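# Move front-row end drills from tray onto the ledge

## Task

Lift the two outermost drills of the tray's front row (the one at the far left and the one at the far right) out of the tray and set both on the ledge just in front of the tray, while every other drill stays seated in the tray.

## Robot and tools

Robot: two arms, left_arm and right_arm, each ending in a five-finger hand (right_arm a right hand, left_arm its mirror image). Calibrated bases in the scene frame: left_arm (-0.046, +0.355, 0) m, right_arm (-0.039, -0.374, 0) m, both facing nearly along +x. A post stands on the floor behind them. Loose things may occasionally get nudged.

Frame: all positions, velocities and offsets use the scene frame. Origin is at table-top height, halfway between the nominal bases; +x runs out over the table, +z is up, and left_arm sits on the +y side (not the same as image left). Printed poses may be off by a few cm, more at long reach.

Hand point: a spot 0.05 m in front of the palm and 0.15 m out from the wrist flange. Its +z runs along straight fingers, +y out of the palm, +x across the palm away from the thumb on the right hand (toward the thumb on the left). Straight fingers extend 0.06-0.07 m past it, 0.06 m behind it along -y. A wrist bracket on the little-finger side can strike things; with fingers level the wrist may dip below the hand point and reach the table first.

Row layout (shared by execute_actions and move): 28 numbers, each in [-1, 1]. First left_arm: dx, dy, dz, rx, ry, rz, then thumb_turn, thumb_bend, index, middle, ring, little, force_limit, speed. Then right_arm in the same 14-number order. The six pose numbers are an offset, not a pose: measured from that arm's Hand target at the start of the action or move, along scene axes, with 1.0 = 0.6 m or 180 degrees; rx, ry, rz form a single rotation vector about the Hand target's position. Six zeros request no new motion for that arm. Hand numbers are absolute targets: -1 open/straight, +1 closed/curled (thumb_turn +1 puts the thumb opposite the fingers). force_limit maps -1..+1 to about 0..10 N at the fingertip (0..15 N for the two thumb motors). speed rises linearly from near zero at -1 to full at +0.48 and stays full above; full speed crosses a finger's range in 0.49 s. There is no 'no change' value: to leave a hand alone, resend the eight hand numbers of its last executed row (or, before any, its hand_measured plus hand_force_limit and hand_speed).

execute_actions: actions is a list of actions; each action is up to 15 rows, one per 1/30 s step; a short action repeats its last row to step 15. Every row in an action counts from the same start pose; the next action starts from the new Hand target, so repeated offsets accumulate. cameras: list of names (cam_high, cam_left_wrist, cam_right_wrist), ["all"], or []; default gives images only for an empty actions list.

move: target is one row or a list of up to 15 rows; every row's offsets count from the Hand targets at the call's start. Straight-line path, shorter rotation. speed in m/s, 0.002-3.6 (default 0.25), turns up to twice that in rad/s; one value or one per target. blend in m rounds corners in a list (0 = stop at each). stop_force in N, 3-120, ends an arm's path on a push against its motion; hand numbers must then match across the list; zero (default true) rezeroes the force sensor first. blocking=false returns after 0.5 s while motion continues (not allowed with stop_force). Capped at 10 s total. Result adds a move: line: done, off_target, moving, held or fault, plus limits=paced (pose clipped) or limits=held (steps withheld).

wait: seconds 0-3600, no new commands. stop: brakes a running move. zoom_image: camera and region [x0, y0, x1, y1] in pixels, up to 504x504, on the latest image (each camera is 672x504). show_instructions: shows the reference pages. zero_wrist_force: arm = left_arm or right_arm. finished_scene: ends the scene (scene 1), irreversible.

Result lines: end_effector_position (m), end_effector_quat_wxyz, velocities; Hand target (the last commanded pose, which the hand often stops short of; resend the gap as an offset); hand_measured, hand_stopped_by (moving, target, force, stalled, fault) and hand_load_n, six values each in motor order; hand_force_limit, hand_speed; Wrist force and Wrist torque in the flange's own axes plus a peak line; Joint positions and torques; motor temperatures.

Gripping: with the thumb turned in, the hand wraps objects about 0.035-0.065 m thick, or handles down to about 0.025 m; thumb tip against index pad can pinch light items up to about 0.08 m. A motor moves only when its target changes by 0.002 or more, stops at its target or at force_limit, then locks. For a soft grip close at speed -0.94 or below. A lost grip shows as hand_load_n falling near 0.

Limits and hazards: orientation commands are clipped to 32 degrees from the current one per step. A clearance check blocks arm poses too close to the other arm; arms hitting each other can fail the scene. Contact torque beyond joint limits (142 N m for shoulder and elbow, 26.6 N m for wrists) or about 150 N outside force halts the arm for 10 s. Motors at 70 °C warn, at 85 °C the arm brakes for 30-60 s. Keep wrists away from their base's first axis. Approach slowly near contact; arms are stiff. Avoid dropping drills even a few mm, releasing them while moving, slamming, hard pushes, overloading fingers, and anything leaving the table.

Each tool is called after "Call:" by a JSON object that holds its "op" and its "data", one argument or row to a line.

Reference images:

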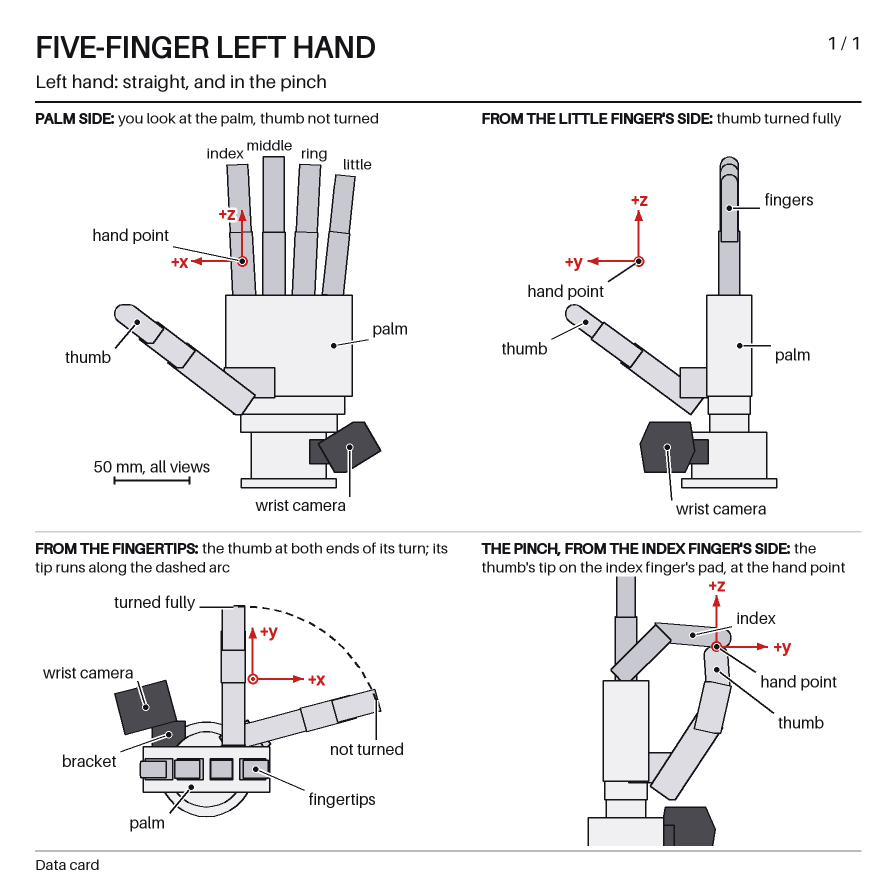

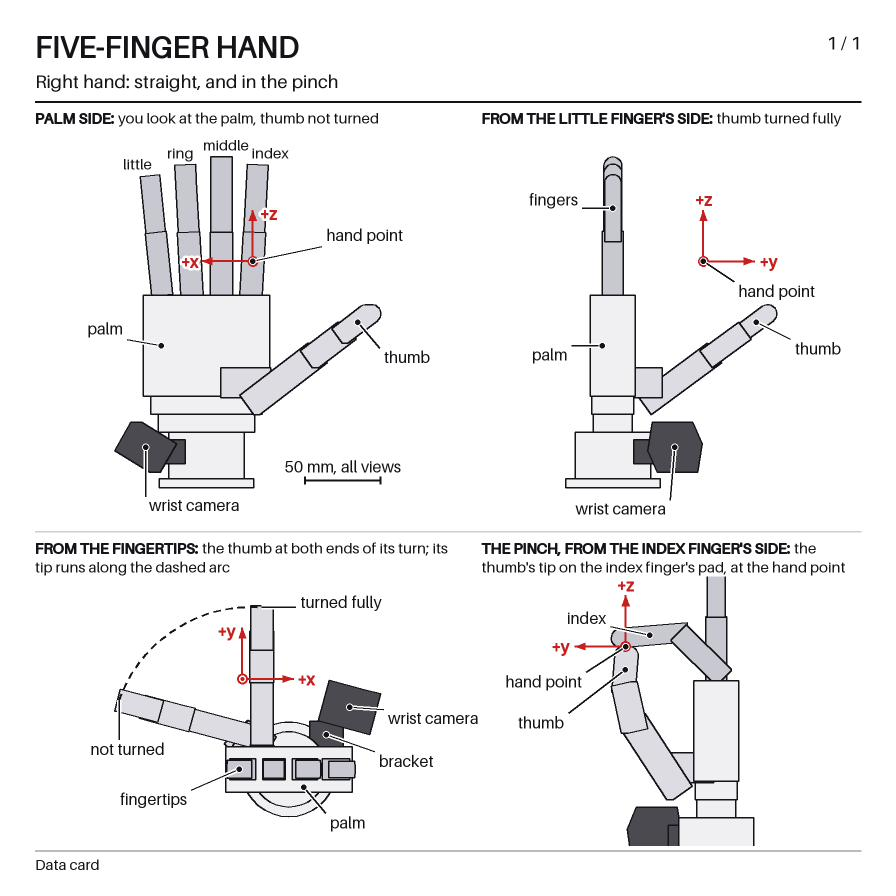

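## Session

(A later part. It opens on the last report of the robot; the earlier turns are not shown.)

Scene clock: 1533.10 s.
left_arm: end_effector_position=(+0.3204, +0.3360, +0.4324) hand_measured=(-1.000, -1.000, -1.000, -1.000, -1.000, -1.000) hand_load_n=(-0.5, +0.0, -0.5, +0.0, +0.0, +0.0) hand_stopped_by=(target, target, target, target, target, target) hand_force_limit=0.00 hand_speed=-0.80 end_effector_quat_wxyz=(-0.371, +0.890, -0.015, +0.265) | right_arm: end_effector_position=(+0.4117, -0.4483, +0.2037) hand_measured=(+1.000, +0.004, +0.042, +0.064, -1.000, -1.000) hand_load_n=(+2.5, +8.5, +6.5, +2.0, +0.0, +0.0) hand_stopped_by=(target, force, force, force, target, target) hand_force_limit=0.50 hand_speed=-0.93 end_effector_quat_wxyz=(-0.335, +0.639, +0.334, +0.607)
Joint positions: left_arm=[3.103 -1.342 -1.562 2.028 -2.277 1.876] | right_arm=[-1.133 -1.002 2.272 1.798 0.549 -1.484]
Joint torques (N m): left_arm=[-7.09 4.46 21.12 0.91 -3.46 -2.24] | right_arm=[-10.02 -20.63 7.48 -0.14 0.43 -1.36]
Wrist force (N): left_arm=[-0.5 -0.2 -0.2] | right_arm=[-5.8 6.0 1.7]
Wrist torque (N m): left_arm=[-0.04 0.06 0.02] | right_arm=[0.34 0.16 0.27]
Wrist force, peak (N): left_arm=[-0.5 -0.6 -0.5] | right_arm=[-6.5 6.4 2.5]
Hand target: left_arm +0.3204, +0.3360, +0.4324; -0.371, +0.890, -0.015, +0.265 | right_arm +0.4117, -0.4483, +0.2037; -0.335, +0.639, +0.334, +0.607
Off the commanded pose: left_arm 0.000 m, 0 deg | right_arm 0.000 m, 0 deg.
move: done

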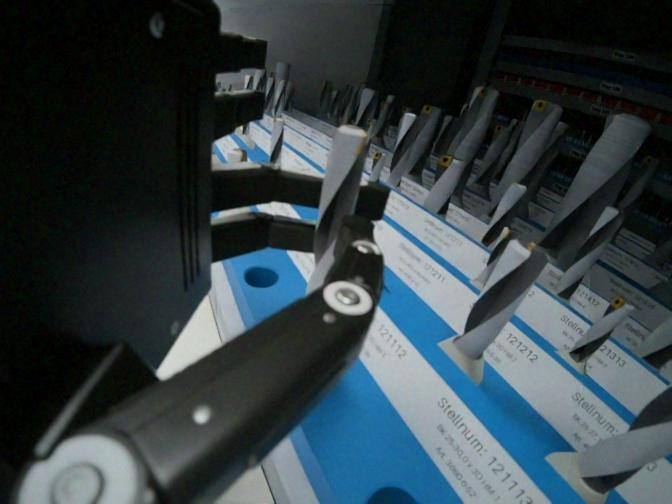

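Call:
{"op": "move", "data": {
  "target": [
    [0,0,0,0,0,0, -1,-1,-1,-1,-1,-1,0,-0.8, 0,0,0,0,0,0, 1,-0.1,-0.15,-0.15,-1,-1,0.0,-0.8],
    [0,0,0,0,0,0, -1,-1,-1,-1,-1,-1,0,-0.8, -0.004,-0.0055,-0.01,0,0,0, 1,0.03,-0.15,-0.15,-1,-1,0.0,-0.8]
  ],
  "speed": 0.02,
  "cameras": []
}}

Call:
{"op": "move", "data": {
  "target": [0,0,0,0,0,0, -1,-1,-1,-1,-1,-1,0,-0.8, 0.0092,0.0139,0,0,0,0, 1,0.03,-0.15,-0.15,-1,-1,0.0,-0.8],
  "speed": 0.006,
  "stop_force": 3,
  "cameras": ["cam_right_wrist"]
}}

Scene clock: 1587.30 s.
left_arm: end_effector_position=(+0.3204, +0.3360, +0.4324) hand_measured=(-1.000, -1.000, -1.000, -1.000, -1.000, -1.000) hand_load_n=(-0.5, +0.0, +0.0, +0.0, +0.0, +0.0) hand_stopped_by=(target, target, target, target, target, target) hand_force_limit=0.00 hand_speed=-0.80 end_effector_quat_wxyz=(-0.371, +0.890, -0.015, +0.265) | right_arm: end_effector_position=(+0.4093, -0.4516, +0.1977) hand_measured=(+1.000, +0.030, -0.150, -0.150, -1.000, -1.000) hand_load_n=(+0.5, +0.0, +0.0, +0.0, +0.0, +0.0) hand_stopped_by=(target, target, target, target, target, target) hand_force_limit=0.00 hand_speed=-0.80 end_effector_quat_wxyz=(-0.335, +0.639, +0.334, +0.607)
Joint positions: left_arm=[3.103 -1.342 -1.562 2.028 -2.277 1.876] | right_arm=[-1.144 -0.984 2.269 1.783 0.559 -1.486]
Joint torques (N m): left_arm=[-8.34 4.29 20.15 1.22 -3.32 -2.25] | right_arm=[9.27 -39.37 -4.06 3.23 -2.18 0.89]
Wrist force (N): left_arm=[-0.4 -0.5 -0.3] | right_arm=[-0.8 1.6 -1.3]
Wrist torque (N m): left_arm=[-0.08 0.03 0.04] | right_arm=[0.15 0.01 0.34]
Wrist force, peak (N): left_arm=[-0.6 -0.6 -0.6] | right_arm=[-6.0 5.9 1.7]
Hand target: left_arm +0.3204, +0.3360, +0.4324; -0.371, +0.890, -0.015, +0.265 | right_arm +0.4093, -0.4516, +0.1977; -0.335, +0.639, +0.334, +0.607
Off the commanded pose: left_arm 0.000 m, 0 deg | right_arm 0.000 m, 0 deg.
move: done

Scene clock: 1588.73 s.
left_arm: end_effector_position=(+0.3204, +0.3360, +0.4324) hand_measured=(-1.000, -1.000, -1.000, -1.000, -1.000, -1.000) hand_load_n=(+0.0, +0.0, +0.0, +0.0, +0.0, +0.0) hand_stopped_by=(target, target, target, target, target, target) hand_force_limit=0.00 hand_speed=-0.80 end_effector_quat_wxyz=(-0.371, +0.890, -0.015, +0.265) | right_arm: end_effector_position=(+0.4109, -0.4492, +0.1977) hand_measured=(+1.000, +0.030, -0.150, -0.150, -1.000, -1.000) hand_load_n=(+0.0, +1.0, +0.0, +0.0, +0.0, +0.0) hand_stopped_by=(target, target, target, target, target, target) hand_force_limit=0.00 hand_speed=-0.80 end_effector_quat_wxyz=(-0.335, +0.639, +0.334, +0.607)
Joint positions: left_arm=[3.103 -1.342 -1.562 2.028 -2.277 1.876] | right_arm=[-1.137 -0.984 2.271 1.781 0.552 -1.485]
Joint torques (N m): left_arm=[-8.07 3.92 19.83 1.57 -3.36 -2.38] | right_arm=[-9.86 -30.49 -11.91 2.99 2.05 -1.34]
Wrist force (N): left_arm=[-0.2 -0.4 -0.2] | right_arm=[-0.7 2.2 -4.3]
Wrist torque (N m): left_arm=[-0.06 0.02 0.05] | right_arm=[0.27 0.07 0.24]
Wrist force, peak (N): left_arm=[-0.4 -0.6 -0.6] | right_arm=[-0.9 2.5 -6.6]
Hand target: left_arm +0.3204, +0.3360, +0.4324; -0.371, +0.890, -0.015, +0.265 | right_arm +0.4109, -0.4492, +0.1977; -0.335, +0.639, +0.334, +0.607 (not the last commanded pose)
Off the commanded pose: left_arm 0.000 m, 0 deg | right_arm 0.007 m, 0 deg.
move: contact (right_arm)

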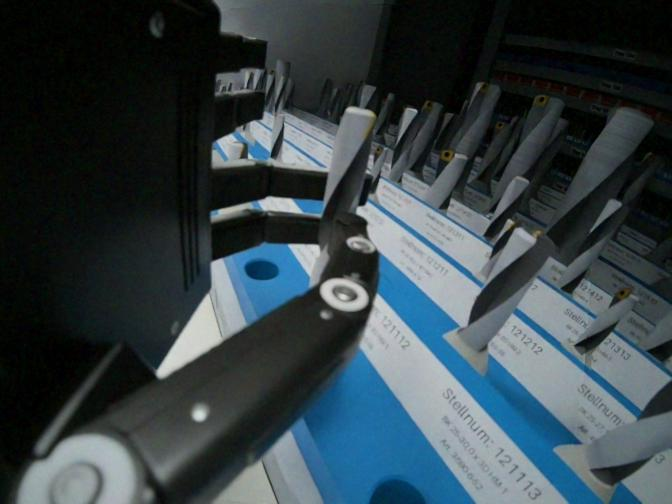

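Call:
{"op": "move", "data": {
  "target": [0,0,0,0,0,0, -1,-1,-1,-1,-1,-1,0,-0.8, 0,0,0,0,0,0, 1,0.03,0.5,0.5,-1,-1,0.6,-0.85],
  "speed": 0.05,
  "cameras": []
}}

Scene clock: 1595.83 s.
left_arm: end_effector_position=(+0.3204, +0.3360, +0.4324) hand_measured=(-1.000, -1.000, -1.000, -1.000, -1.000, -1.000) hand_load_n=(+0.0, +0.0, +0.0, +0.0, +0.0, +0.0) hand_stopped_by=(target, target, target, target, target, target) hand_force_limit=0.00 hand_speed=-0.80 end_effector_quat_wxyz=(-0.371, +0.890, -0.015, +0.265) | right_arm: end_effector_position=(+0.4109, -0.4492, +0.1977) hand_measured=(+1.000, +0.028, +0.028, +0.054, -1.000, -1.000) hand_load_n=(+0.0, +9.5, +8.5, +9.0, +0.0, +0.0) hand_stopped_by=(target, target, force, force, target, target) hand_force_limit=0.60 hand_speed=-0.85 end_effector_quat_wxyz=(-0.335, +0.639, +0.334, +0.607)
Joint positions: left_arm=[3.103 -1.342 -1.562 2.028 -2.277 1.876] | right_arm=[-1.137 -0.984 2.271 1.781 0.552 -1.485]
Joint torques (N m): left_arm=[-7.19 3.49 20.72 1.28 -3.35 -1.88] | right_arm=[-10.33 -20.24 -17.55 2.86 0.52 -1.4]
Wrist force (N): left_arm=[-0.4 -0.3 -0.3] | right_arm=[2.0 -1.9 -0.8]
Wrist torque (N m): left_arm=[-0.05 0.04 0.03] | right_arm=[0.01 0.07 0.26]
Wrist force, peak (N): left_arm=[-0.3 -0.6 -0.7] | right_arm=[-0.8 2.2 -4.5]
Hand target: left_arm +0.3204, +0.3360, +0.4324; -0.371, +0.890, -0.015, +0.265 | right_arm +0.4109, -0.4492, +0.1977; -0.335, +0.639, +0.334, +0.607
Off the commanded pose: left_arm 0.000 m, 0 deg | right_arm 0.000 m, 0 deg.
move: done

Call:
{"op": "move", "data": {
  "target": [0,0,0,0,0,0, -1,-1,-1,-1,-1,-1,0,-0.8, 0,0,0,0,0,0, 1,0.1,0.6,0.6,-1,-1,1.0,-0.8],
  "speed": 0.05,
  "cameras": []
}}

Scene clock: 1602.13 s.
left_arm: end_effector_position=(+0.3204, +0.3360, +0.4324) hand_measured=(-1.000, -1.000, -1.000, -1.000, -1.000, -1.000) hand_load_n=(+0.0, +0.0, +0.0, +0.0, +0.0, +0.0) hand_stopped_by=(target, target, target, target, target, target) hand_force_limit=0.00 hand_speed=-0.80 end_effector_quat_wxyz=(-0.371, +0.890, -0.015, +0.265) | right_arm: end_effector_position=(+0.4109, -0.4492, +0.1977) hand_measured=(+1.000, +0.040, +0.042, +0.068, -1.000, -1.000) hand_load_n=(+0.5, +14.5, +13.5, +12.0, +0.0, +0.0) hand_stopped_by=(target, force, force, force, target, target) hand_force_limit=1.00 hand_speed=-0.80 end_effector_quat_wxyz=(-0.335, +0.639, +0.334, +0.607)
Joint positions: left_arm=[3.103 -1.342 -1.562 2.028 -2.277 1.876] | right_arm=[-1.137 -0.984 2.271 1.781 0.552 -1.485]
Joint torques (N m): left_arm=[-8.82 3.66 19.61 1.14 -3.43 -2.2] | right_arm=[-9.99 -19.9 -16.85 1.25 -2.65 -1.26]
Wrist force (N): left_arm=[-0.2 -0.4 -0.3] | right_arm=[2.5 -3.5 0.9]
Wrist torque (N m): left_arm=[-0.06 0.02 0.05] | right_arm=[-0.03 0.11 0.27]
Wrist force, peak (N): left_arm=[-0.4 -0.6 -0.6] | right_arm=[2.5 -4.3 1.2]
Hand target: left_arm +0.3204, +0.3360, +0.4324; -0.371, +0.890, -0.015, +0.265 | right_arm +0.4109, -0.4492, +0.1977; -0.335, +0.639, +0.334, +0.607
Off the commanded pose: left_arm 0.000 m, 0 deg | right_arm 0.000 m, 0 deg.
move: done

Call:
{"op": "move", "data": {
  "target": [0,0,0,0,0,0, -1,-1,-1,-1,-1,-1,0,-0.8, 0,0,0.01,0,0,0, 1,0.1,0.6,0.6,-1,-1,1.0,-0.8],
  "speed": 0.01,
  "cameras": ["cam_right_wrist"]
}}

Scene clock: 1606.90 s.
left_arm: end_effector_position=(+0.3204, +0.3360, +0.4324) hand_measured=(-1.000, -1.000, -1.000, -1.000, -1.000, -1.000) hand_load_n=(+0.0, -0.5, +0.0, +0.0, +0.0, -0.5) hand_stopped_by=(target, target, target, target, target, target) hand_force_limit=0.00 hand_speed=-0.80 end_effector_quat_wxyz=(-0.371, +0.890, -0.015, +0.265) | right_arm: end_effector_position=(+0.4109, -0.4492, +0.2037) hand_measured=(+1.000, +0.038, +0.042, +0.068, -1.000, -1.000) hand_load_n=(+3.0, +16.0, +12.0, +7.0, +0.0, +0.0) hand_stopped_by=(target, force, force, force, target, target) hand_force_limit=1.00 hand_speed=-0.80 end_effector_quat_wxyz=(-0.335, +0.639, +0.334, +0.607)
Joint positions: left_arm=[3.103 -1.342 -1.562 2.028 -2.277 1.876] | right_arm=[-1.137 -1.002 2.272 1.798 0.552 -1.485]
Joint torques (N m): left_arm=[-8.44 3.29 20.15 1.31 -3.11 -2.26] | right_arm=[-9.88 -20.07 7.13 -0.15 -2.36 -1.27]
Wrist force (N): left_arm=[-0.3 -0.2 -0.2] | right_arm=[-5.1 1.1 0.6]
Wrist torque (N m): left_arm=[-0.04 0.03 0.04] | right_arm=[0.19 0.23 0.24]
Wrist force, peak (N): left_arm=[-0.6 -0.6 -0.6] | right_arm=[-5.7 -0.7 1.1]
Hand target: left_arm +0.3204, +0.3360, +0.4324; -0.371, +0.890, -0.015, +0.265 | right_arm +0.4109, -0.4492, +0.2037; -0.335, +0.639, +0.334, +0.607
Off the commanded pose: left_arm 0.000 m, 0 deg | right_arm 0.000 m, 0 deg.
move: done

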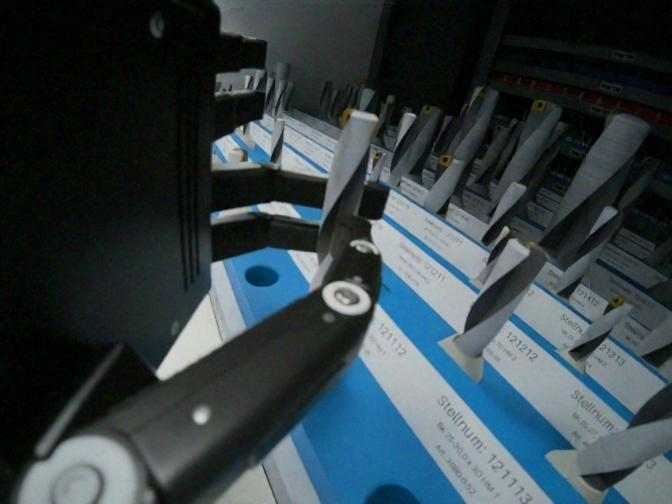

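Call:
{"op": "move", "data": {
  "target": [0,0,0,0,0,0, -1,-1,-1,-1,-1,-1,0,-0.8, 0,0,0.0167,0,0,0, 1,0.1,0.6,0.6,-1,-1,1.0,-0.8],
  "speed": 0.015,
  "cameras": ["cam_right_wrist","cam_high"]
}}

Scene clock: 1612.83 s.
left_arm: end_effector_position=(+0.3204, +0.3360, +0.4324) hand_measured=(-1.000, -1.000, -1.000, -1.000, -1.000, -1.000) hand_load_n=(+0.0, -0.5, +0.0, +0.0, +0.0, +0.0) hand_stopped_by=(target, target, target, target, target, target) hand_force_limit=0.00 hand_speed=-0.80 end_effector_quat_wxyz=(-0.371, +0.890, -0.015, +0.265) | right_arm: end_effector_position=(+0.4109, -0.4492, +0.2138) hand_measured=(+1.000, +0.038, +0.042, +0.068, -1.000, -1.000) hand_load_n=(+3.0, +15.5, +11.5, +7.0, +0.0, +0.0) hand_stopped_by=(target, force, force, force, target, target) hand_force_limit=1.00 hand_speed=-0.80 end_effector_quat_wxyz=(-0.335, +0.639, +0.334, +0.607)
Joint positions: left_arm=[3.103 -1.342 -1.562 2.028 -2.277 1.876] | right_arm=[-1.137 -1.032 2.273 1.827 0.552 -1.485]
Joint torques (N m): left_arm=[-8.28 2.99 20.31 1.16 -3.39 -2.24] | right_arm=[-9.64 -17.7 7.26 -0.14 -0.28 -1.09]
Motor temperatures (°C): left_arm=[25 28 24 32 34 34] | right_arm=[24 23 26 35 29 32]
Wrist force (N): left_arm=[-0.4 -0.3 -0.5] | right_arm=[-4.8 1.3 0.4]
Wrist torque (N m): left_arm=[-0.04 0.03 0.04] | right_arm=[0.22 0.19 0.25]
Wrist force, peak (N): left_arm=[-0.3 -0.6 -0.6] | right_arm=[-5.5 1.0 0.3]
Hand target: left_arm +0.3204, +0.3360, +0.4324; -0.371, +0.890, -0.015, +0.265 | right_arm +0.4109, -0.4492, +0.2137; -0.335, +0.639, +0.334, +0.607
Off the commanded pose: left_arm 0.000 m, 0 deg | right_arm 0.000 m, 0 deg.
move: done
Images, in order (width x height): cam_high 672x504, cam_right_wrist 672x504.

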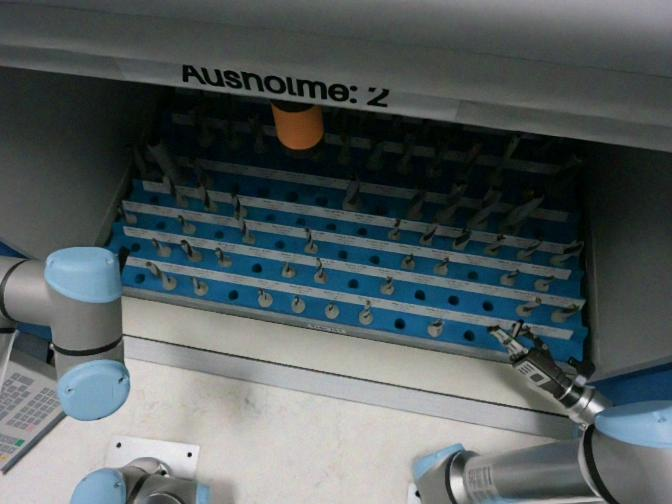

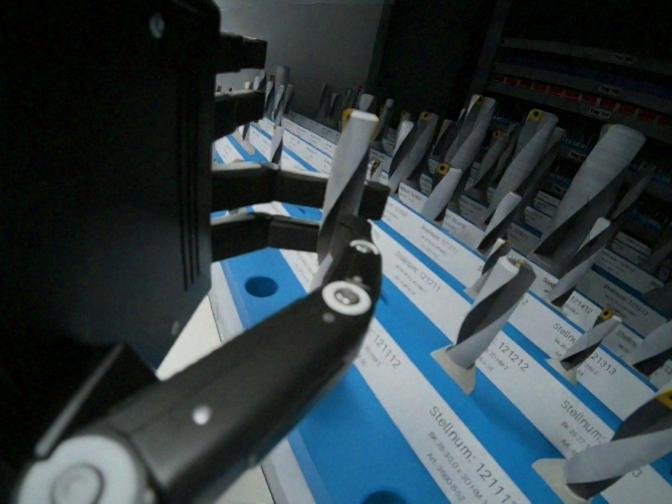

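Call:
{"op": "move", "data": {
  "target": [0,0,0,0,0,0, -1,-1,-1,-1,-1,-1,0,-0.8, 0,0,0.0833,0,0,0, 1,0.1,0.6,0.6,-1,-1,1.0,-0.8],
  "speed": 0.03,
  "cameras": ["cam_right_wrist","cam_high"]
}}

Scene clock: 1620.37 s.
left_arm: end_effector_position=(+0.3204, +0.3360, +0.4324) hand_measured=(-1.000, -1.000, -1.000, -1.000, -1.000, -1.000) hand_load_n=(+0.0, +0.0, +0.0, +0.0, +0.0, +0.0) hand_stopped_by=(target, target, target, target, target, target) hand_force_limit=0.00 hand_speed=-0.80 end_effector_quat_wxyz=(-0.371, +0.890, -0.015, +0.265) | right_arm: end_effector_position=(+0.4109, -0.4492, +0.2637) hand_measured=(+1.000, +0.038, +0.042, +0.068, -1.000, -1.000) hand_load_n=(+2.0, +13.5, +8.5, +8.5, +0.0, +0.0) hand_stopped_by=(target, force, force, force, target, target) hand_force_limit=1.00 hand_speed=-0.80 end_effector_quat_wxyz=(-0.335, +0.639, +0.334, +0.607) end_effector_velocity=(+0.000, +0.000, -0.001) end_effector_angular_velocity=(-0.001, +0.000, +0.000)
Joint positions: left_arm=[3.103 -1.342 -1.562 2.028 -2.277 1.876] | right_arm=[-1.137 -1.173 2.265 1.975 0.552 -1.485]
Joint velocities: left_arm=[within noise] | right_arm=[0 0.003 0.001 -0.006 0 0.001]
Joint torques (N m): left_arm=[-8.19 2.96 21.23 1.17 -3.39 -1.97] | right_arm=[-7.24 -15.52 -14.93 -0.68 -1.25 0.24]
Wrist force (N): left_arm=[-0.3 0.1 -0.5] | right_arm=[-5.3 1.8 -0.6]
Wrist torque (N m): left_arm=[0.03 0.02 0.03] | right_arm=[0.20 0.17 0.19]
Wrist force, peak (N): left_arm=[-0.6 -0.6 -0.5] | right_arm=[-5.9 2.9 -2.2]
Hand target: left_arm +0.3204, +0.3360, +0.4324; -0.371, +0.890, -0.015, +0.265 | right_arm +0.4109, -0.4492, +0.2637; -0.335, +0.639, +0.334, +0.607
Off the commanded pose: left_arm 0.000 m, 0 deg | right_arm 0.000 m, 0 deg.
move: done
Images, in order (width x height): cam_high 672x504, cam_right_wrist 672x504.

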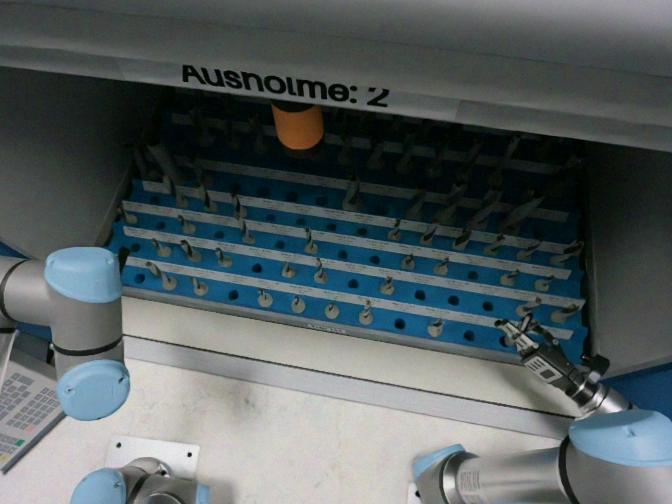

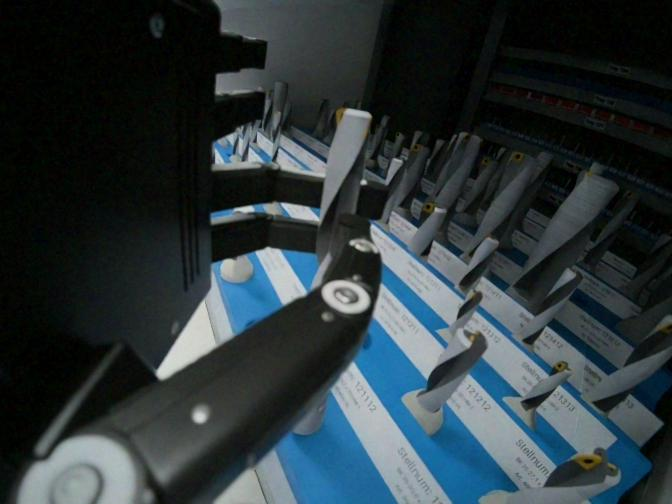

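Call:
{"op": "zoom_image", "data": {
  "camera": "cam_right_wrist",
  "region": [210, 300, 460, 504]
}}

Call:
{"op": "zoom_image", "data": {
  "camera": "cam_high",
  "region": [440, 290, 620, 420]
}}

Scaled by 2.016 from the camera's image (finer frame: 960x720).

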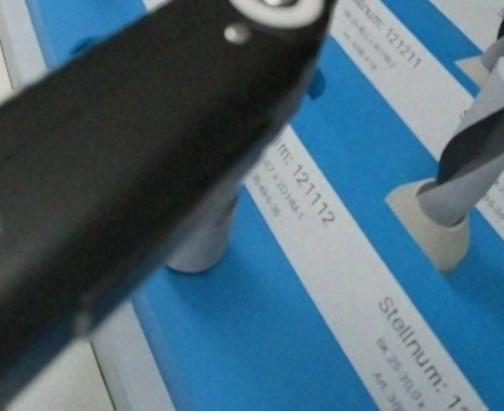

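Scaled by 2.800 from the camera's image (finer frame: 960x720).

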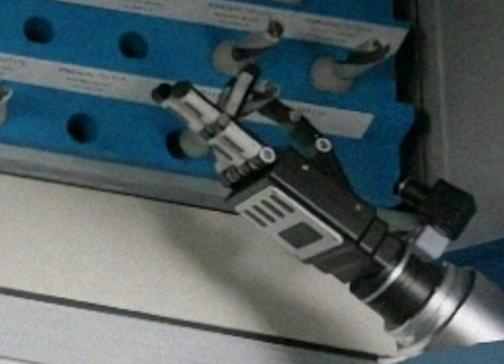

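Call:
{"op": "move", "data": {
  "target": [0,0,0,0,0,0, -1,-1,-1,-1,-1,-1,0,-0.8, 0,0,0.0667,0,0,0, 1,0.1,0.6,0.6,-1,-1,1.0,-0.8],
  "speed": 0.03,
  "cameras": ["cam_right_wrist","cam_high"]
}}

Call:
{"op": "zoom_image", "data": {
  "camera": "cam_right_wrist",
  "region": [210, 300, 460, 504]
}}

Call:
{"op": "zoom_image", "data": {
  "camera": "cam_high",
  "region": [440, 290, 620, 420]
}}

Scene clock: 1638.40 s.
left_arm: end_effector_position=(+0.3204, +0.3360, +0.4324) hand_measured=(-1.000, -1.000, -1.000, -1.000, -1.000, -1.000) hand_load_n=(-0.5, +0.0, +0.0, +0.0, +0.0, +0.0) hand_stopped_by=(target, target, target, target, target, target) hand_force_limit=0.00 hand_speed=-0.80 end_effector_quat_wxyz=(-0.371, +0.890, -0.015, +0.265) | right_arm: end_effector_position=(+0.4110, -0.4492, +0.3038) hand_measured=(+1.000, +0.038, +0.042, +0.068, -1.000, -1.000) hand_load_n=(+2.0, +13.5, +7.5, +9.0, +0.0, +0.0) hand_stopped_by=(target, force, force, force, target, target) hand_force_limit=1.00 hand_speed=-0.80 end_effector_quat_wxyz=(-0.335, +0.639, +0.334, +0.607) end_effector_velocity=(+0.000, -0.002, -0.001) end_effector_angular_velocity=(-0.002, -0.001, -0.003)
Joint positions: left_arm=[3.103 -1.342 -1.562 2.028 -2.277 1.876] | right_arm=[-1.137 -1.277 2.245 2.099 0.552 -1.485]
Joint velocities: left_arm=[within noise] | right_arm=[-0.003 0.003 -0.001 -0.005 0 0]
Joint torques (N m): left_arm=[-8.06 4.03 20.47 1.42 -3.4 -2.4] | right_arm=[-4.24 -13.54 -11.07 -0.42 -1.89 0.89]
Wrist force (N): left_arm=[-0.3 -0.2 -0.3] | right_arm=[-5.5 2.0 -1.3]
Wrist torque (N m): left_arm=[-0.03 0.03 0.04] | right_arm=[0.25 0.16 0.15]
Wrist force, peak (N): left_arm=[-0.3 -0.8 -0.3] | right_arm=[-5.9 2.1 -1.3]
Hand target: left_arm +0.3204, +0.3360, +0.4324; -0.371, +0.890, -0.015, +0.265 | right_arm +0.4109, -0.4492, +0.3037; -0.335, +0.639, +0.334, +0.607
Off the commanded pose: left_arm 0.000 m, 0 deg | right_arm 0.000 m, 0 deg.
move: done
Images, in order (width x height): cam_high 672x504, cam_right_wrist 672x504.

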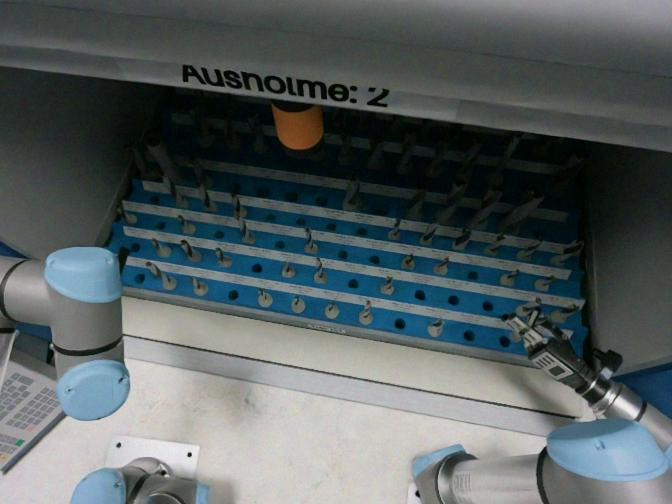

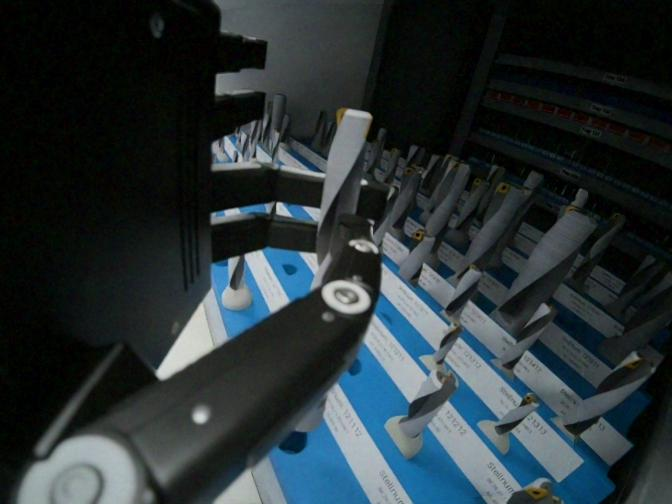

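Scaled by 2.016 from the camera's image (finer frame: 960x720).

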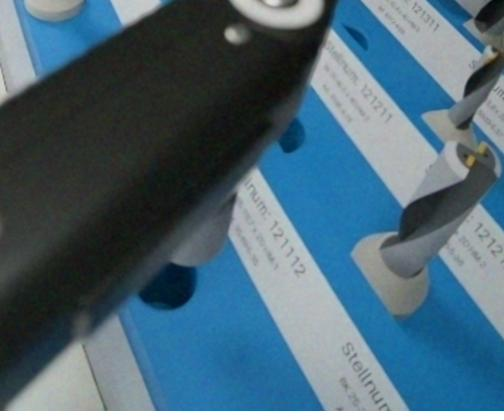

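Scaled by 2.800 from the camera's image (finer frame: 960x720).

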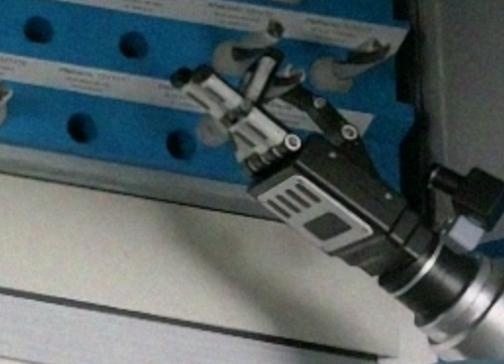

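Call:
{"op": "move", "data": {
  "target": [
    [0,0,0,0,0,0, -1,-1,-1,-1,-1,-1,0,-0.8, 0,0,0.025,0,0,0, 1,0.1,0.6,0.6,-1,-1,1.0,-0.8],
    [0,0,0,0,0,0, -1,-1,-1,-1,-1,-1,0,-0.8, -0.1133,0.01,0.025,0,0,0, 1,0.1,0.6,0.6,-1,-1,1.0,-0.8]
  ],
  "speed": 0.05,
  "blend": 0.01,
  "cameras": ["cam_right_wrist","cam_high"]
}}

Call:
{"op": "zoom_image", "data": {
  "camera": "cam_high",
  "region": [420, 290, 620, 450]
}}

Call:
{"op": "zoom_image", "data": {
  "camera": "cam_right_wrist",
  "region": [210, 280, 480, 504]
}}

Scene clock: 1693.00 s.
left_arm: end_effector_position=(+0.3204, +0.3360, +0.4324) hand_measured=(-1.000, -1.000, -1.000, -1.000, -1.000, -1.000) hand_load_n=(-0.5, +0.0, +0.0, +0.0, -0.5, +0.0) hand_stopped_by=(target, target, target, target, target, target) hand_force_limit=0.00 hand_speed=-0.80 end_effector_quat_wxyz=(-0.371, +0.890, -0.015, +0.265) | right_arm: end_effector_position=(+0.3429, -0.4431, +0.3187) hand_measured=(+1.000, +0.038, +0.042, +0.068, -1.000, -1.000) hand_load_n=(+2.0, +13.5, +7.0, +9.0, +0.0, +0.0) hand_stopped_by=(target, force, force, force, target, target) hand_force_limit=1.00 hand_speed=-0.80 end_effector_quat_wxyz=(-0.335, +0.639, +0.334, +0.607)
Joint positions: left_arm=[3.103 -1.342 -1.562 2.028 -2.277 1.876] | right_arm=[-1.337 -1.42 2.381 2.123 0.752 -1.507]
Joint torques (N m): left_arm=[-6.58 4 18.89 1.28 -3.35 -2.24] | right_arm=[9.05 -7.31 -24.56 2.96 -2.1 0.33]
Wrist force (N): left_arm=[-0.4 -0.3 -0.5] | right_arm=[-5.5 2.3 -1.1]
Wrist torque (N m): left_arm=[-0.05 0.04 0.03] | right_arm=[0.27 0.16 0.28]
Wrist force, peak (N): left_arm=[-0.5 -0.7 -0.5] | right_arm=[-6.4 2.2 -1.2]
Hand target: left_arm +0.3204, +0.3360, +0.4324; -0.371, +0.890, -0.015, +0.265 | right_arm +0.3430, -0.4432, +0.3187; -0.335, +0.639, +0.334, +0.607
Off the commanded pose: left_arm 0.000 m, 0 deg | right_arm 0.000 m, 0 deg.
move: done; blend cut to 0.0075 m at target 1
Images, in order (width x height): cam_high 672x504, cam_right_wrist 672x504.

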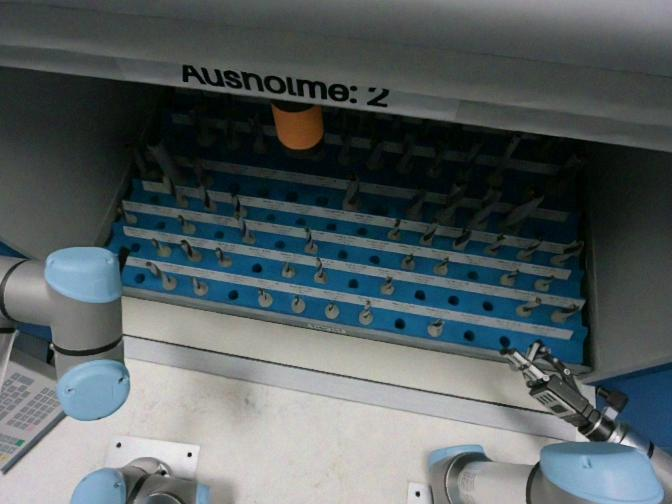

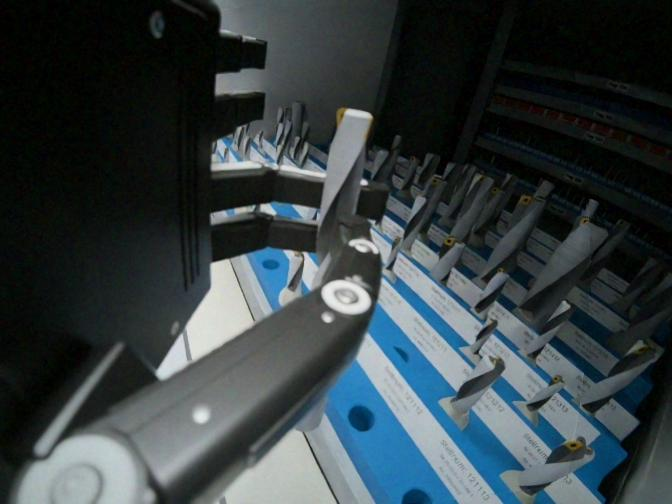

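Scaled by 2.520 from the camera's image (finer frame: 960x720).

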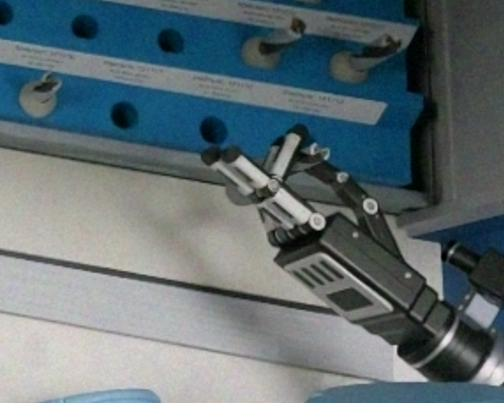

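Scaled by 1.867 from the camera's image (finer frame: 960x720).

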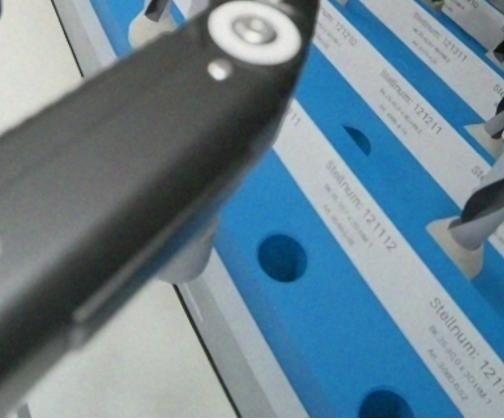

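Call:
{"op": "move", "data": {
  "target": [0,0,0,0,0,0, -1,-1,-1,-1,-1,-1,0,-0.8, 0,0,-0.0833,0,0,0, 1,0.1,0.6,0.6,-1,-1,1.0,-0.8],
  "speed": 0.03,
  "stop_force": 3,
  "cameras": ["cam_right_wrist","cam_high"]
}}

Call:
{"op": "zoom_image", "data": {
  "camera": "cam_high",
  "region": [420, 290, 620, 450]
}}

Call:
{"op": "zoom_image", "data": {
  "camera": "cam_right_wrist",
  "region": [210, 280, 480, 504]
}}

Scene clock: 1707.53 s.
left_arm: end_effector_position=(+0.3204, +0.3360, +0.4324) hand_measured=(-1.000, -1.000, -1.000, -1.000, -1.000, -1.000) hand_load_n=(+0.0, +0.0, +0.0, +0.0, +0.0, +0.0) hand_stopped_by=(target, target, target, target, target, target) hand_force_limit=0.00 hand_speed=-0.80 end_effector_quat_wxyz=(-0.371, +0.890, -0.015, +0.265) | right_arm: end_effector_position=(+0.3429, -0.4432, +0.2687) hand_measured=(+1.000, +0.038, +0.042, +0.068, -1.000, -1.000) hand_load_n=(+1.5, +13.5, +7.0, +9.0, +0.0, +0.0) hand_stopped_by=(target, force, force, force, target, target) hand_force_limit=1.00 hand_speed=-0.80 end_effector_quat_wxyz=(-0.335, +0.639, +0.334, +0.607)
Joint positions: left_arm=[3.103 -1.342 -1.562 2.028 -2.277 1.876] | right_arm=[-1.337 -1.268 2.414 1.939 0.752 -1.506]
Joint torques (N m): left_arm=[-7.02 3.69 19.72 1.27 -3.28 -1.96] | right_arm=[1.38 -31.09 -20.99 2.56 -0.45 -0.14]
Wrist force (N): left_arm=[-0.3 -0.7 -0.4] | right_arm=[-5.1 2.5 -1.2]
Wrist torque (N m): left_arm=[-0.11 0.02 0.05] | right_arm=[0.30 0.11 0.30]
Wrist force, peak (N): left_arm=[-0.7 -0.8 -0.4] | right_arm=[-5.8 2.2 -1.2]
Hand target: left_arm +0.3204, +0.3360, +0.4324; -0.371, +0.890, -0.015, +0.265 | right_arm +0.3430, -0.4432, +0.2687; -0.335, +0.639, +0.334, +0.607
Off the commanded pose: left_arm 0.000 m, 0 deg | right_arm 0.000 m, 0 deg.
move: done
Images, in order (width x height): cam_high 672x504, cam_right_wrist 672x504.

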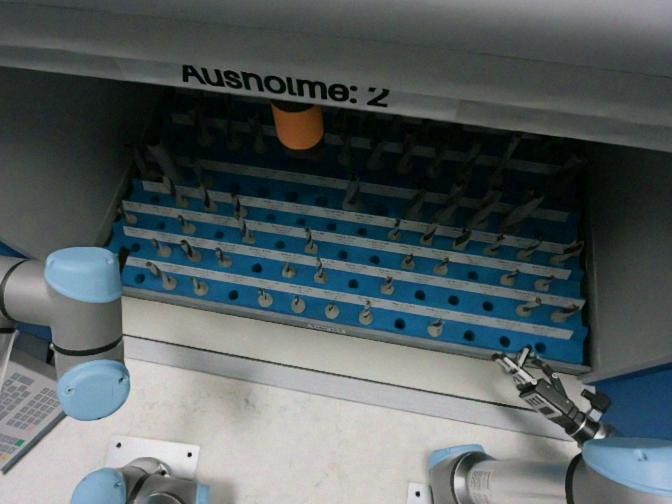

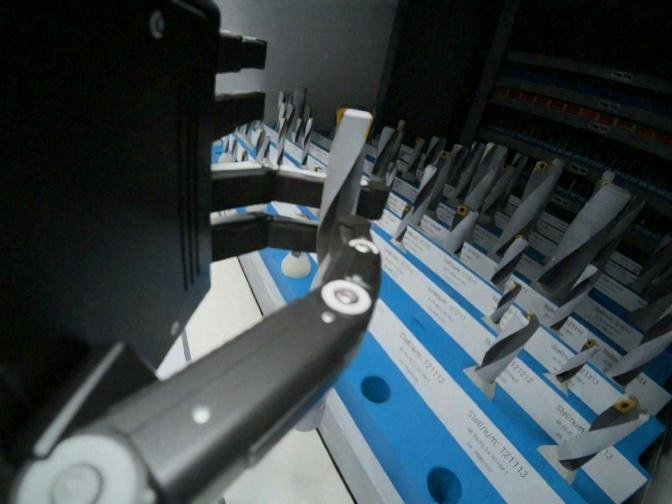

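Scaled by 2.520 from the camera's image (finer frame: 960x720).

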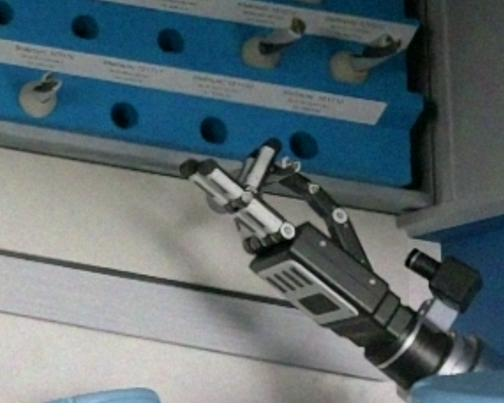

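Scaled by 1.867 from the camera's image (finer frame: 960x720).

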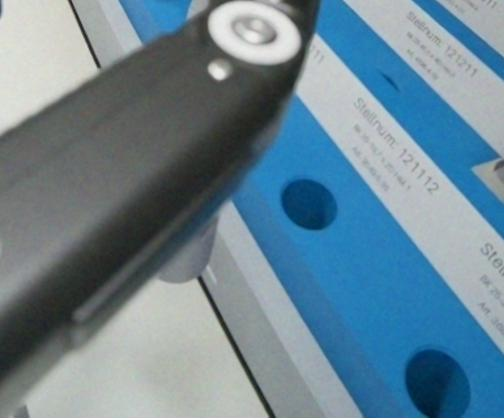

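Call:
{"op": "move", "data": {
  "target": [0,0,0,0,0,0, -1,-1,-1,-1,-1,-1,0,-0.8, -0.01,0,-0.1,0,0,0, 1,0.1,0.6,0.6,-1,-1,1.0,-0.8],
  "speed": 0.02,
  "stop_force": 3,
  "cameras": ["cam_right_wrist","cam_high"]
}}

Call:
{"op": "zoom_image", "data": {
  "camera": "cam_high",
  "region": [420, 290, 620, 450]
}}

Call:
{"op": "zoom_image", "data": {
  "camera": "cam_right_wrist",
  "region": [210, 280, 480, 504]
}}

Scene clock: 1732.87 s.
left_arm: end_effector_position=(+0.3204, +0.3360, +0.4324) hand_measured=(-1.000, -1.000, -1.000, -1.000, -1.000, -1.000) hand_load_n=(+0.0, +0.0, -0.5, +0.0, +0.0, -0.5) hand_stopped_by=(target, target, target, target, target, target) hand_force_limit=0.00 hand_speed=-0.80 end_effector_quat_wxyz=(-0.371, +0.890, -0.015, +0.265) | right_arm: end_effector_position=(+0.3369, -0.4432, +0.2087) hand_measured=(+1.000, +0.038, +0.042, +0.068, -1.000, -1.000) hand_load_n=(+1.5, +13.5, +7.0, +9.0, +0.0, +0.0) hand_stopped_by=(target, force, force, force, target, target) hand_force_limit=1.00 hand_speed=-0.80 end_effector_quat_wxyz=(-0.335, +0.639, +0.334, +0.607)
Joint positions: left_arm=[3.103 -1.342 -1.562 2.028 -2.277 1.876] | right_arm=[-1.358 -1.068 2.435 1.72 0.773 -1.508]
Joint torques (N m): left_arm=[-8.37 3.42 19.39 1.14 -3.41 -2.22] | right_arm=[4.33 -34.8 8.41 3.88 -1.72 -1.54]
Wrist force (N): left_arm=[-0.2 -0.5 -0.5] | right_arm=[-5.1 2.2 -1.0]
Wrist torque (N m): left_arm=[-0.07 0.01 0.05] | right_arm=[0.27 0.12 0.32]
Wrist force, peak (N): left_arm=[-0.5 -0.9 -0.4] | right_arm=[-5.4 2.4 -1.2]
Hand target: left_arm +0.3204, +0.3360, +0.4324; -0.371, +0.890, -0.015, +0.265 | right_arm +0.3370, -0.4432, +0.2087; -0.335, +0.639, +0.334, +0.607
Off the commanded pose: left_arm 0.000 m, 0 deg | right_arm 0.000 m, 0 deg.
move: done
Images, in order (width x height): cam_high 672x504, cam_right_wrist 672x504.

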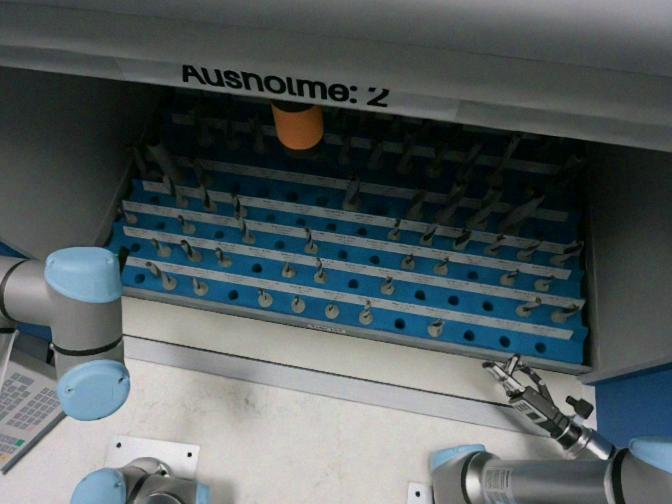

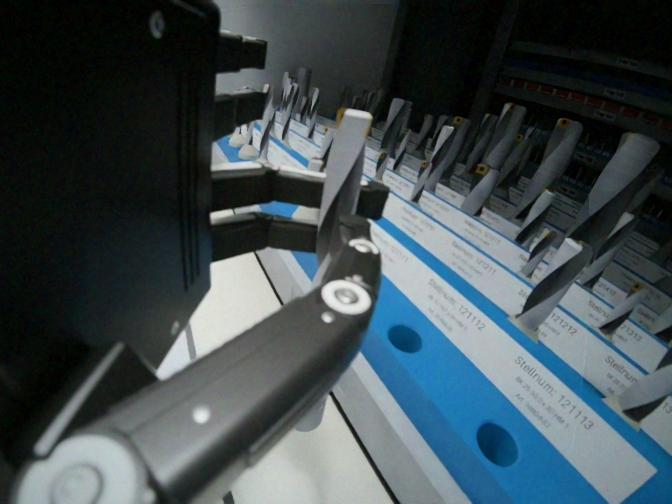

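Scaled by 2.520 from the camera's image (finer frame: 960x720).

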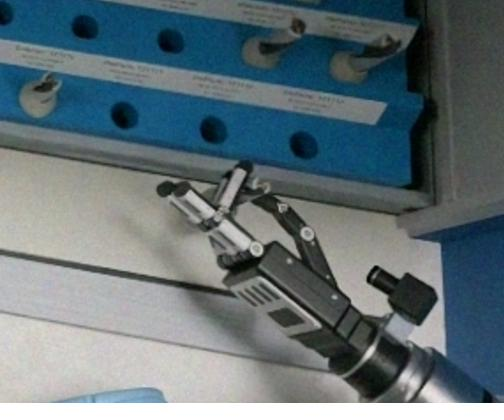

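Scaled by 1.867 from the camera's image (finer frame: 960x720).

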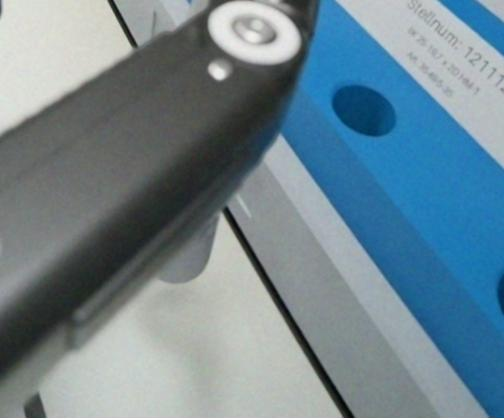

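Call:
{"op": "move", "data": {
  "target": [0,0,0,0,0,0, -1,-1,-1,-1,-1,-1,0,-0.8, 0,0,-0.0917,0,0,0, 1,0.1,0.6,0.6,-1,-1,1.0,-0.8],
  "speed": 0.02,
  "stop_force": 3,
  "cameras": ["cam_right_wrist","cam_high"]
}}

Call:
{"op": "zoom_image", "data": {
  "camera": "cam_right_wrist",
  "region": [210, 280, 480, 504]
}}

Scene clock: 1744.73 s.
left_arm: end_effector_position=(+0.3204, +0.3360, +0.4324) hand_measured=(-1.000, -1.000, -1.000, -1.000, -1.000, -1.000) hand_load_n=(+0.0, +0.0, +0.0, +0.0, +0.0, +0.0) hand_stopped_by=(target, target, target, target, target, target) hand_force_limit=0.00 hand_speed=-0.80 end_effector_quat_wxyz=(-0.371, +0.890, -0.015, +0.265) | right_arm: end_effector_position=(+0.3370, -0.4432, +0.1615) hand_measured=(+1.000, +0.038, +0.042, +0.068, -1.000, -1.000) hand_load_n=(+1.0, +13.0, +7.5, +8.5, +0.0, +0.0) hand_stopped_by=(target, force, force, force, target, target) hand_force_limit=1.00 hand_speed=-0.80 end_effector_quat_wxyz=(-0.335, +0.639, +0.334, +0.607)
Joint positions: left_arm=[3.103 -1.342 -1.562 2.028 -2.277 1.876] | right_arm=[-1.358 -0.9 2.42 1.567 0.773 -1.508]
Joint torques (N m): left_arm=[-8.38 4.83 18.86 1.24 -3.13 -2.18] | right_arm=[7.23 -16.96 15.01 0.18 -0.97 1.21]
Wrist force (N): left_arm=[-0.2 -0.4 -0.3] | right_arm=[-5.5 2.3 -1.3]
Wrist torque (N m): left_arm=[-0.07 0.01 0.04] | right_arm=[0.29 0.20 0.28]
Wrist force, peak (N): left_arm=[-0.4 -0.9 -0.5] | right_arm=[-5.5 2.4 -1.6]
Hand target: left_arm +0.3204, +0.3360, +0.4324; -0.371, +0.890, -0.015, +0.265 | right_arm +0.3370, -0.4432, +0.1615; -0.335, +0.639, +0.334, +0.607 (not the last commanded pose)
Off the commanded pose: left_arm 0.000 m, 0 deg | right_arm 0.008 m, 0 deg.
move: contact (right_arm)
Images, in order (width x height): cam_high 672x504, cam_right_wrist 672x504.

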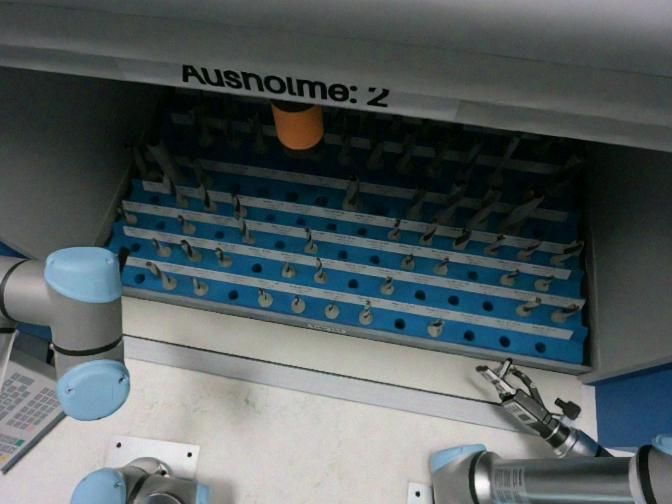

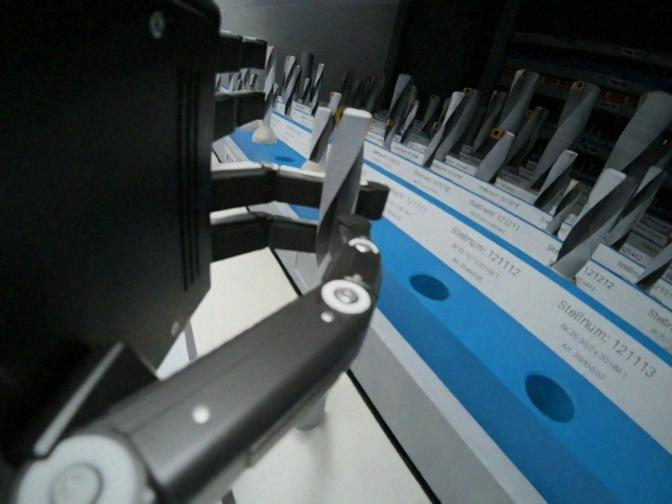

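Scaled by 1.867 from the camera's image (finer frame: 960x720).

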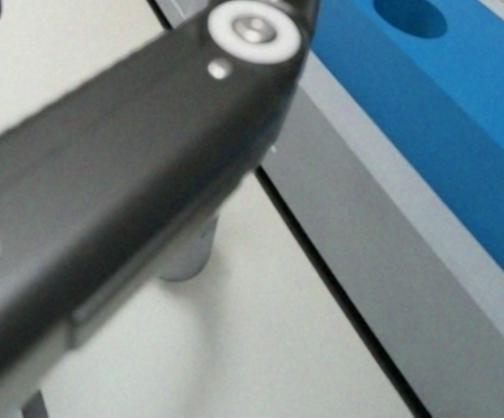

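Call:
{"op": "move", "data": {
  "target": [0,0,0,0,0,0, -1,-1,-1,-1,-1,-1,0,-0.8, 0,0,-0.01,0,0,0, 1,0.1,0.6,0.6,-1,-1,1.0,-0.8],
  "speed": 0.004,
  "stop_force": 3,
  "cameras": ["cam_right_wrist"]
}}

Scene clock: 1755.70 s.
left_arm: end_effector_position=(+0.3204, +0.3360, +0.4324) hand_measured=(-1.000, -1.000, -1.000, -1.000, -1.000, -1.000) hand_load_n=(+0.0, +0.0, +0.0, +0.0, +0.0, +0.0) hand_stopped_by=(target, target, target, target, target, target) hand_force_limit=0.00 hand_speed=-0.80 end_effector_quat_wxyz=(-0.371, +0.890, -0.015, +0.265) | right_arm: end_effector_position=(+0.3369, -0.4431, +0.1612) hand_measured=(+1.000, +0.038, +0.042, +0.068, -1.000, -1.000) hand_load_n=(+0.5, +13.0, +7.5, +8.5, +0.0, +0.0) hand_stopped_by=(target, force, force, force, target, target) hand_force_limit=1.00 hand_speed=-0.80 end_effector_quat_wxyz=(-0.335, +0.639, +0.334, +0.607)
Joint positions: left_arm=[3.103 -1.342 -1.562 2.028 -2.277 1.876] | right_arm=[-1.358 -0.899 2.42 1.566 0.773 -1.508]
Joint torques (N m): left_arm=[-7.36 3.34 19.19 1.12 -3.32 -2.09] | right_arm=[7.65 -37.69 1.84 3.48 -0.95 1.31]
Wrist force (N): left_arm=[-0.5 -0.3 -0.5] | right_arm=[-2.7 2.2 -1.4]
Wrist torque (N m): left_arm=[-0.04 0.05 0.02] | right_arm=[0.27 0.19 0.30]
Wrist force, peak (N): left_arm=[-0.5 -0.8 -0.4] | right_arm=[-5.6 2.4 -1.2]
Hand target: left_arm +0.3204, +0.3360, +0.4324; -0.371, +0.890, -0.015, +0.265 | right_arm +0.3369, -0.4431, +0.1612; -0.335, +0.639, +0.334, +0.607 (not the last commanded pose)
Off the commanded pose: left_arm 0.000 m, 0 deg | right_arm 0.006 m, 0 deg.
move: contact (right_arm)

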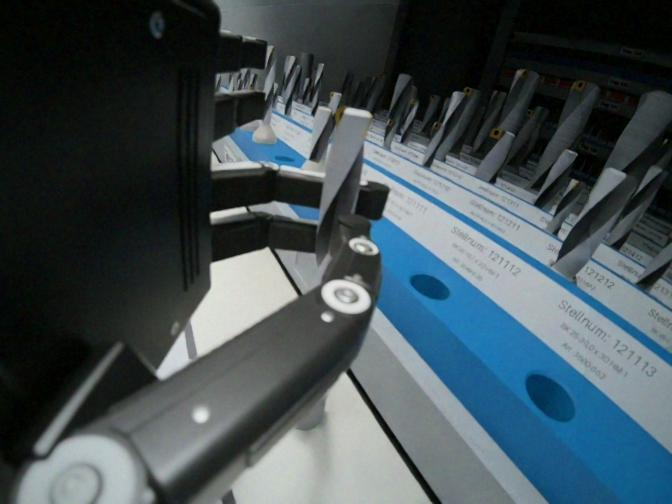

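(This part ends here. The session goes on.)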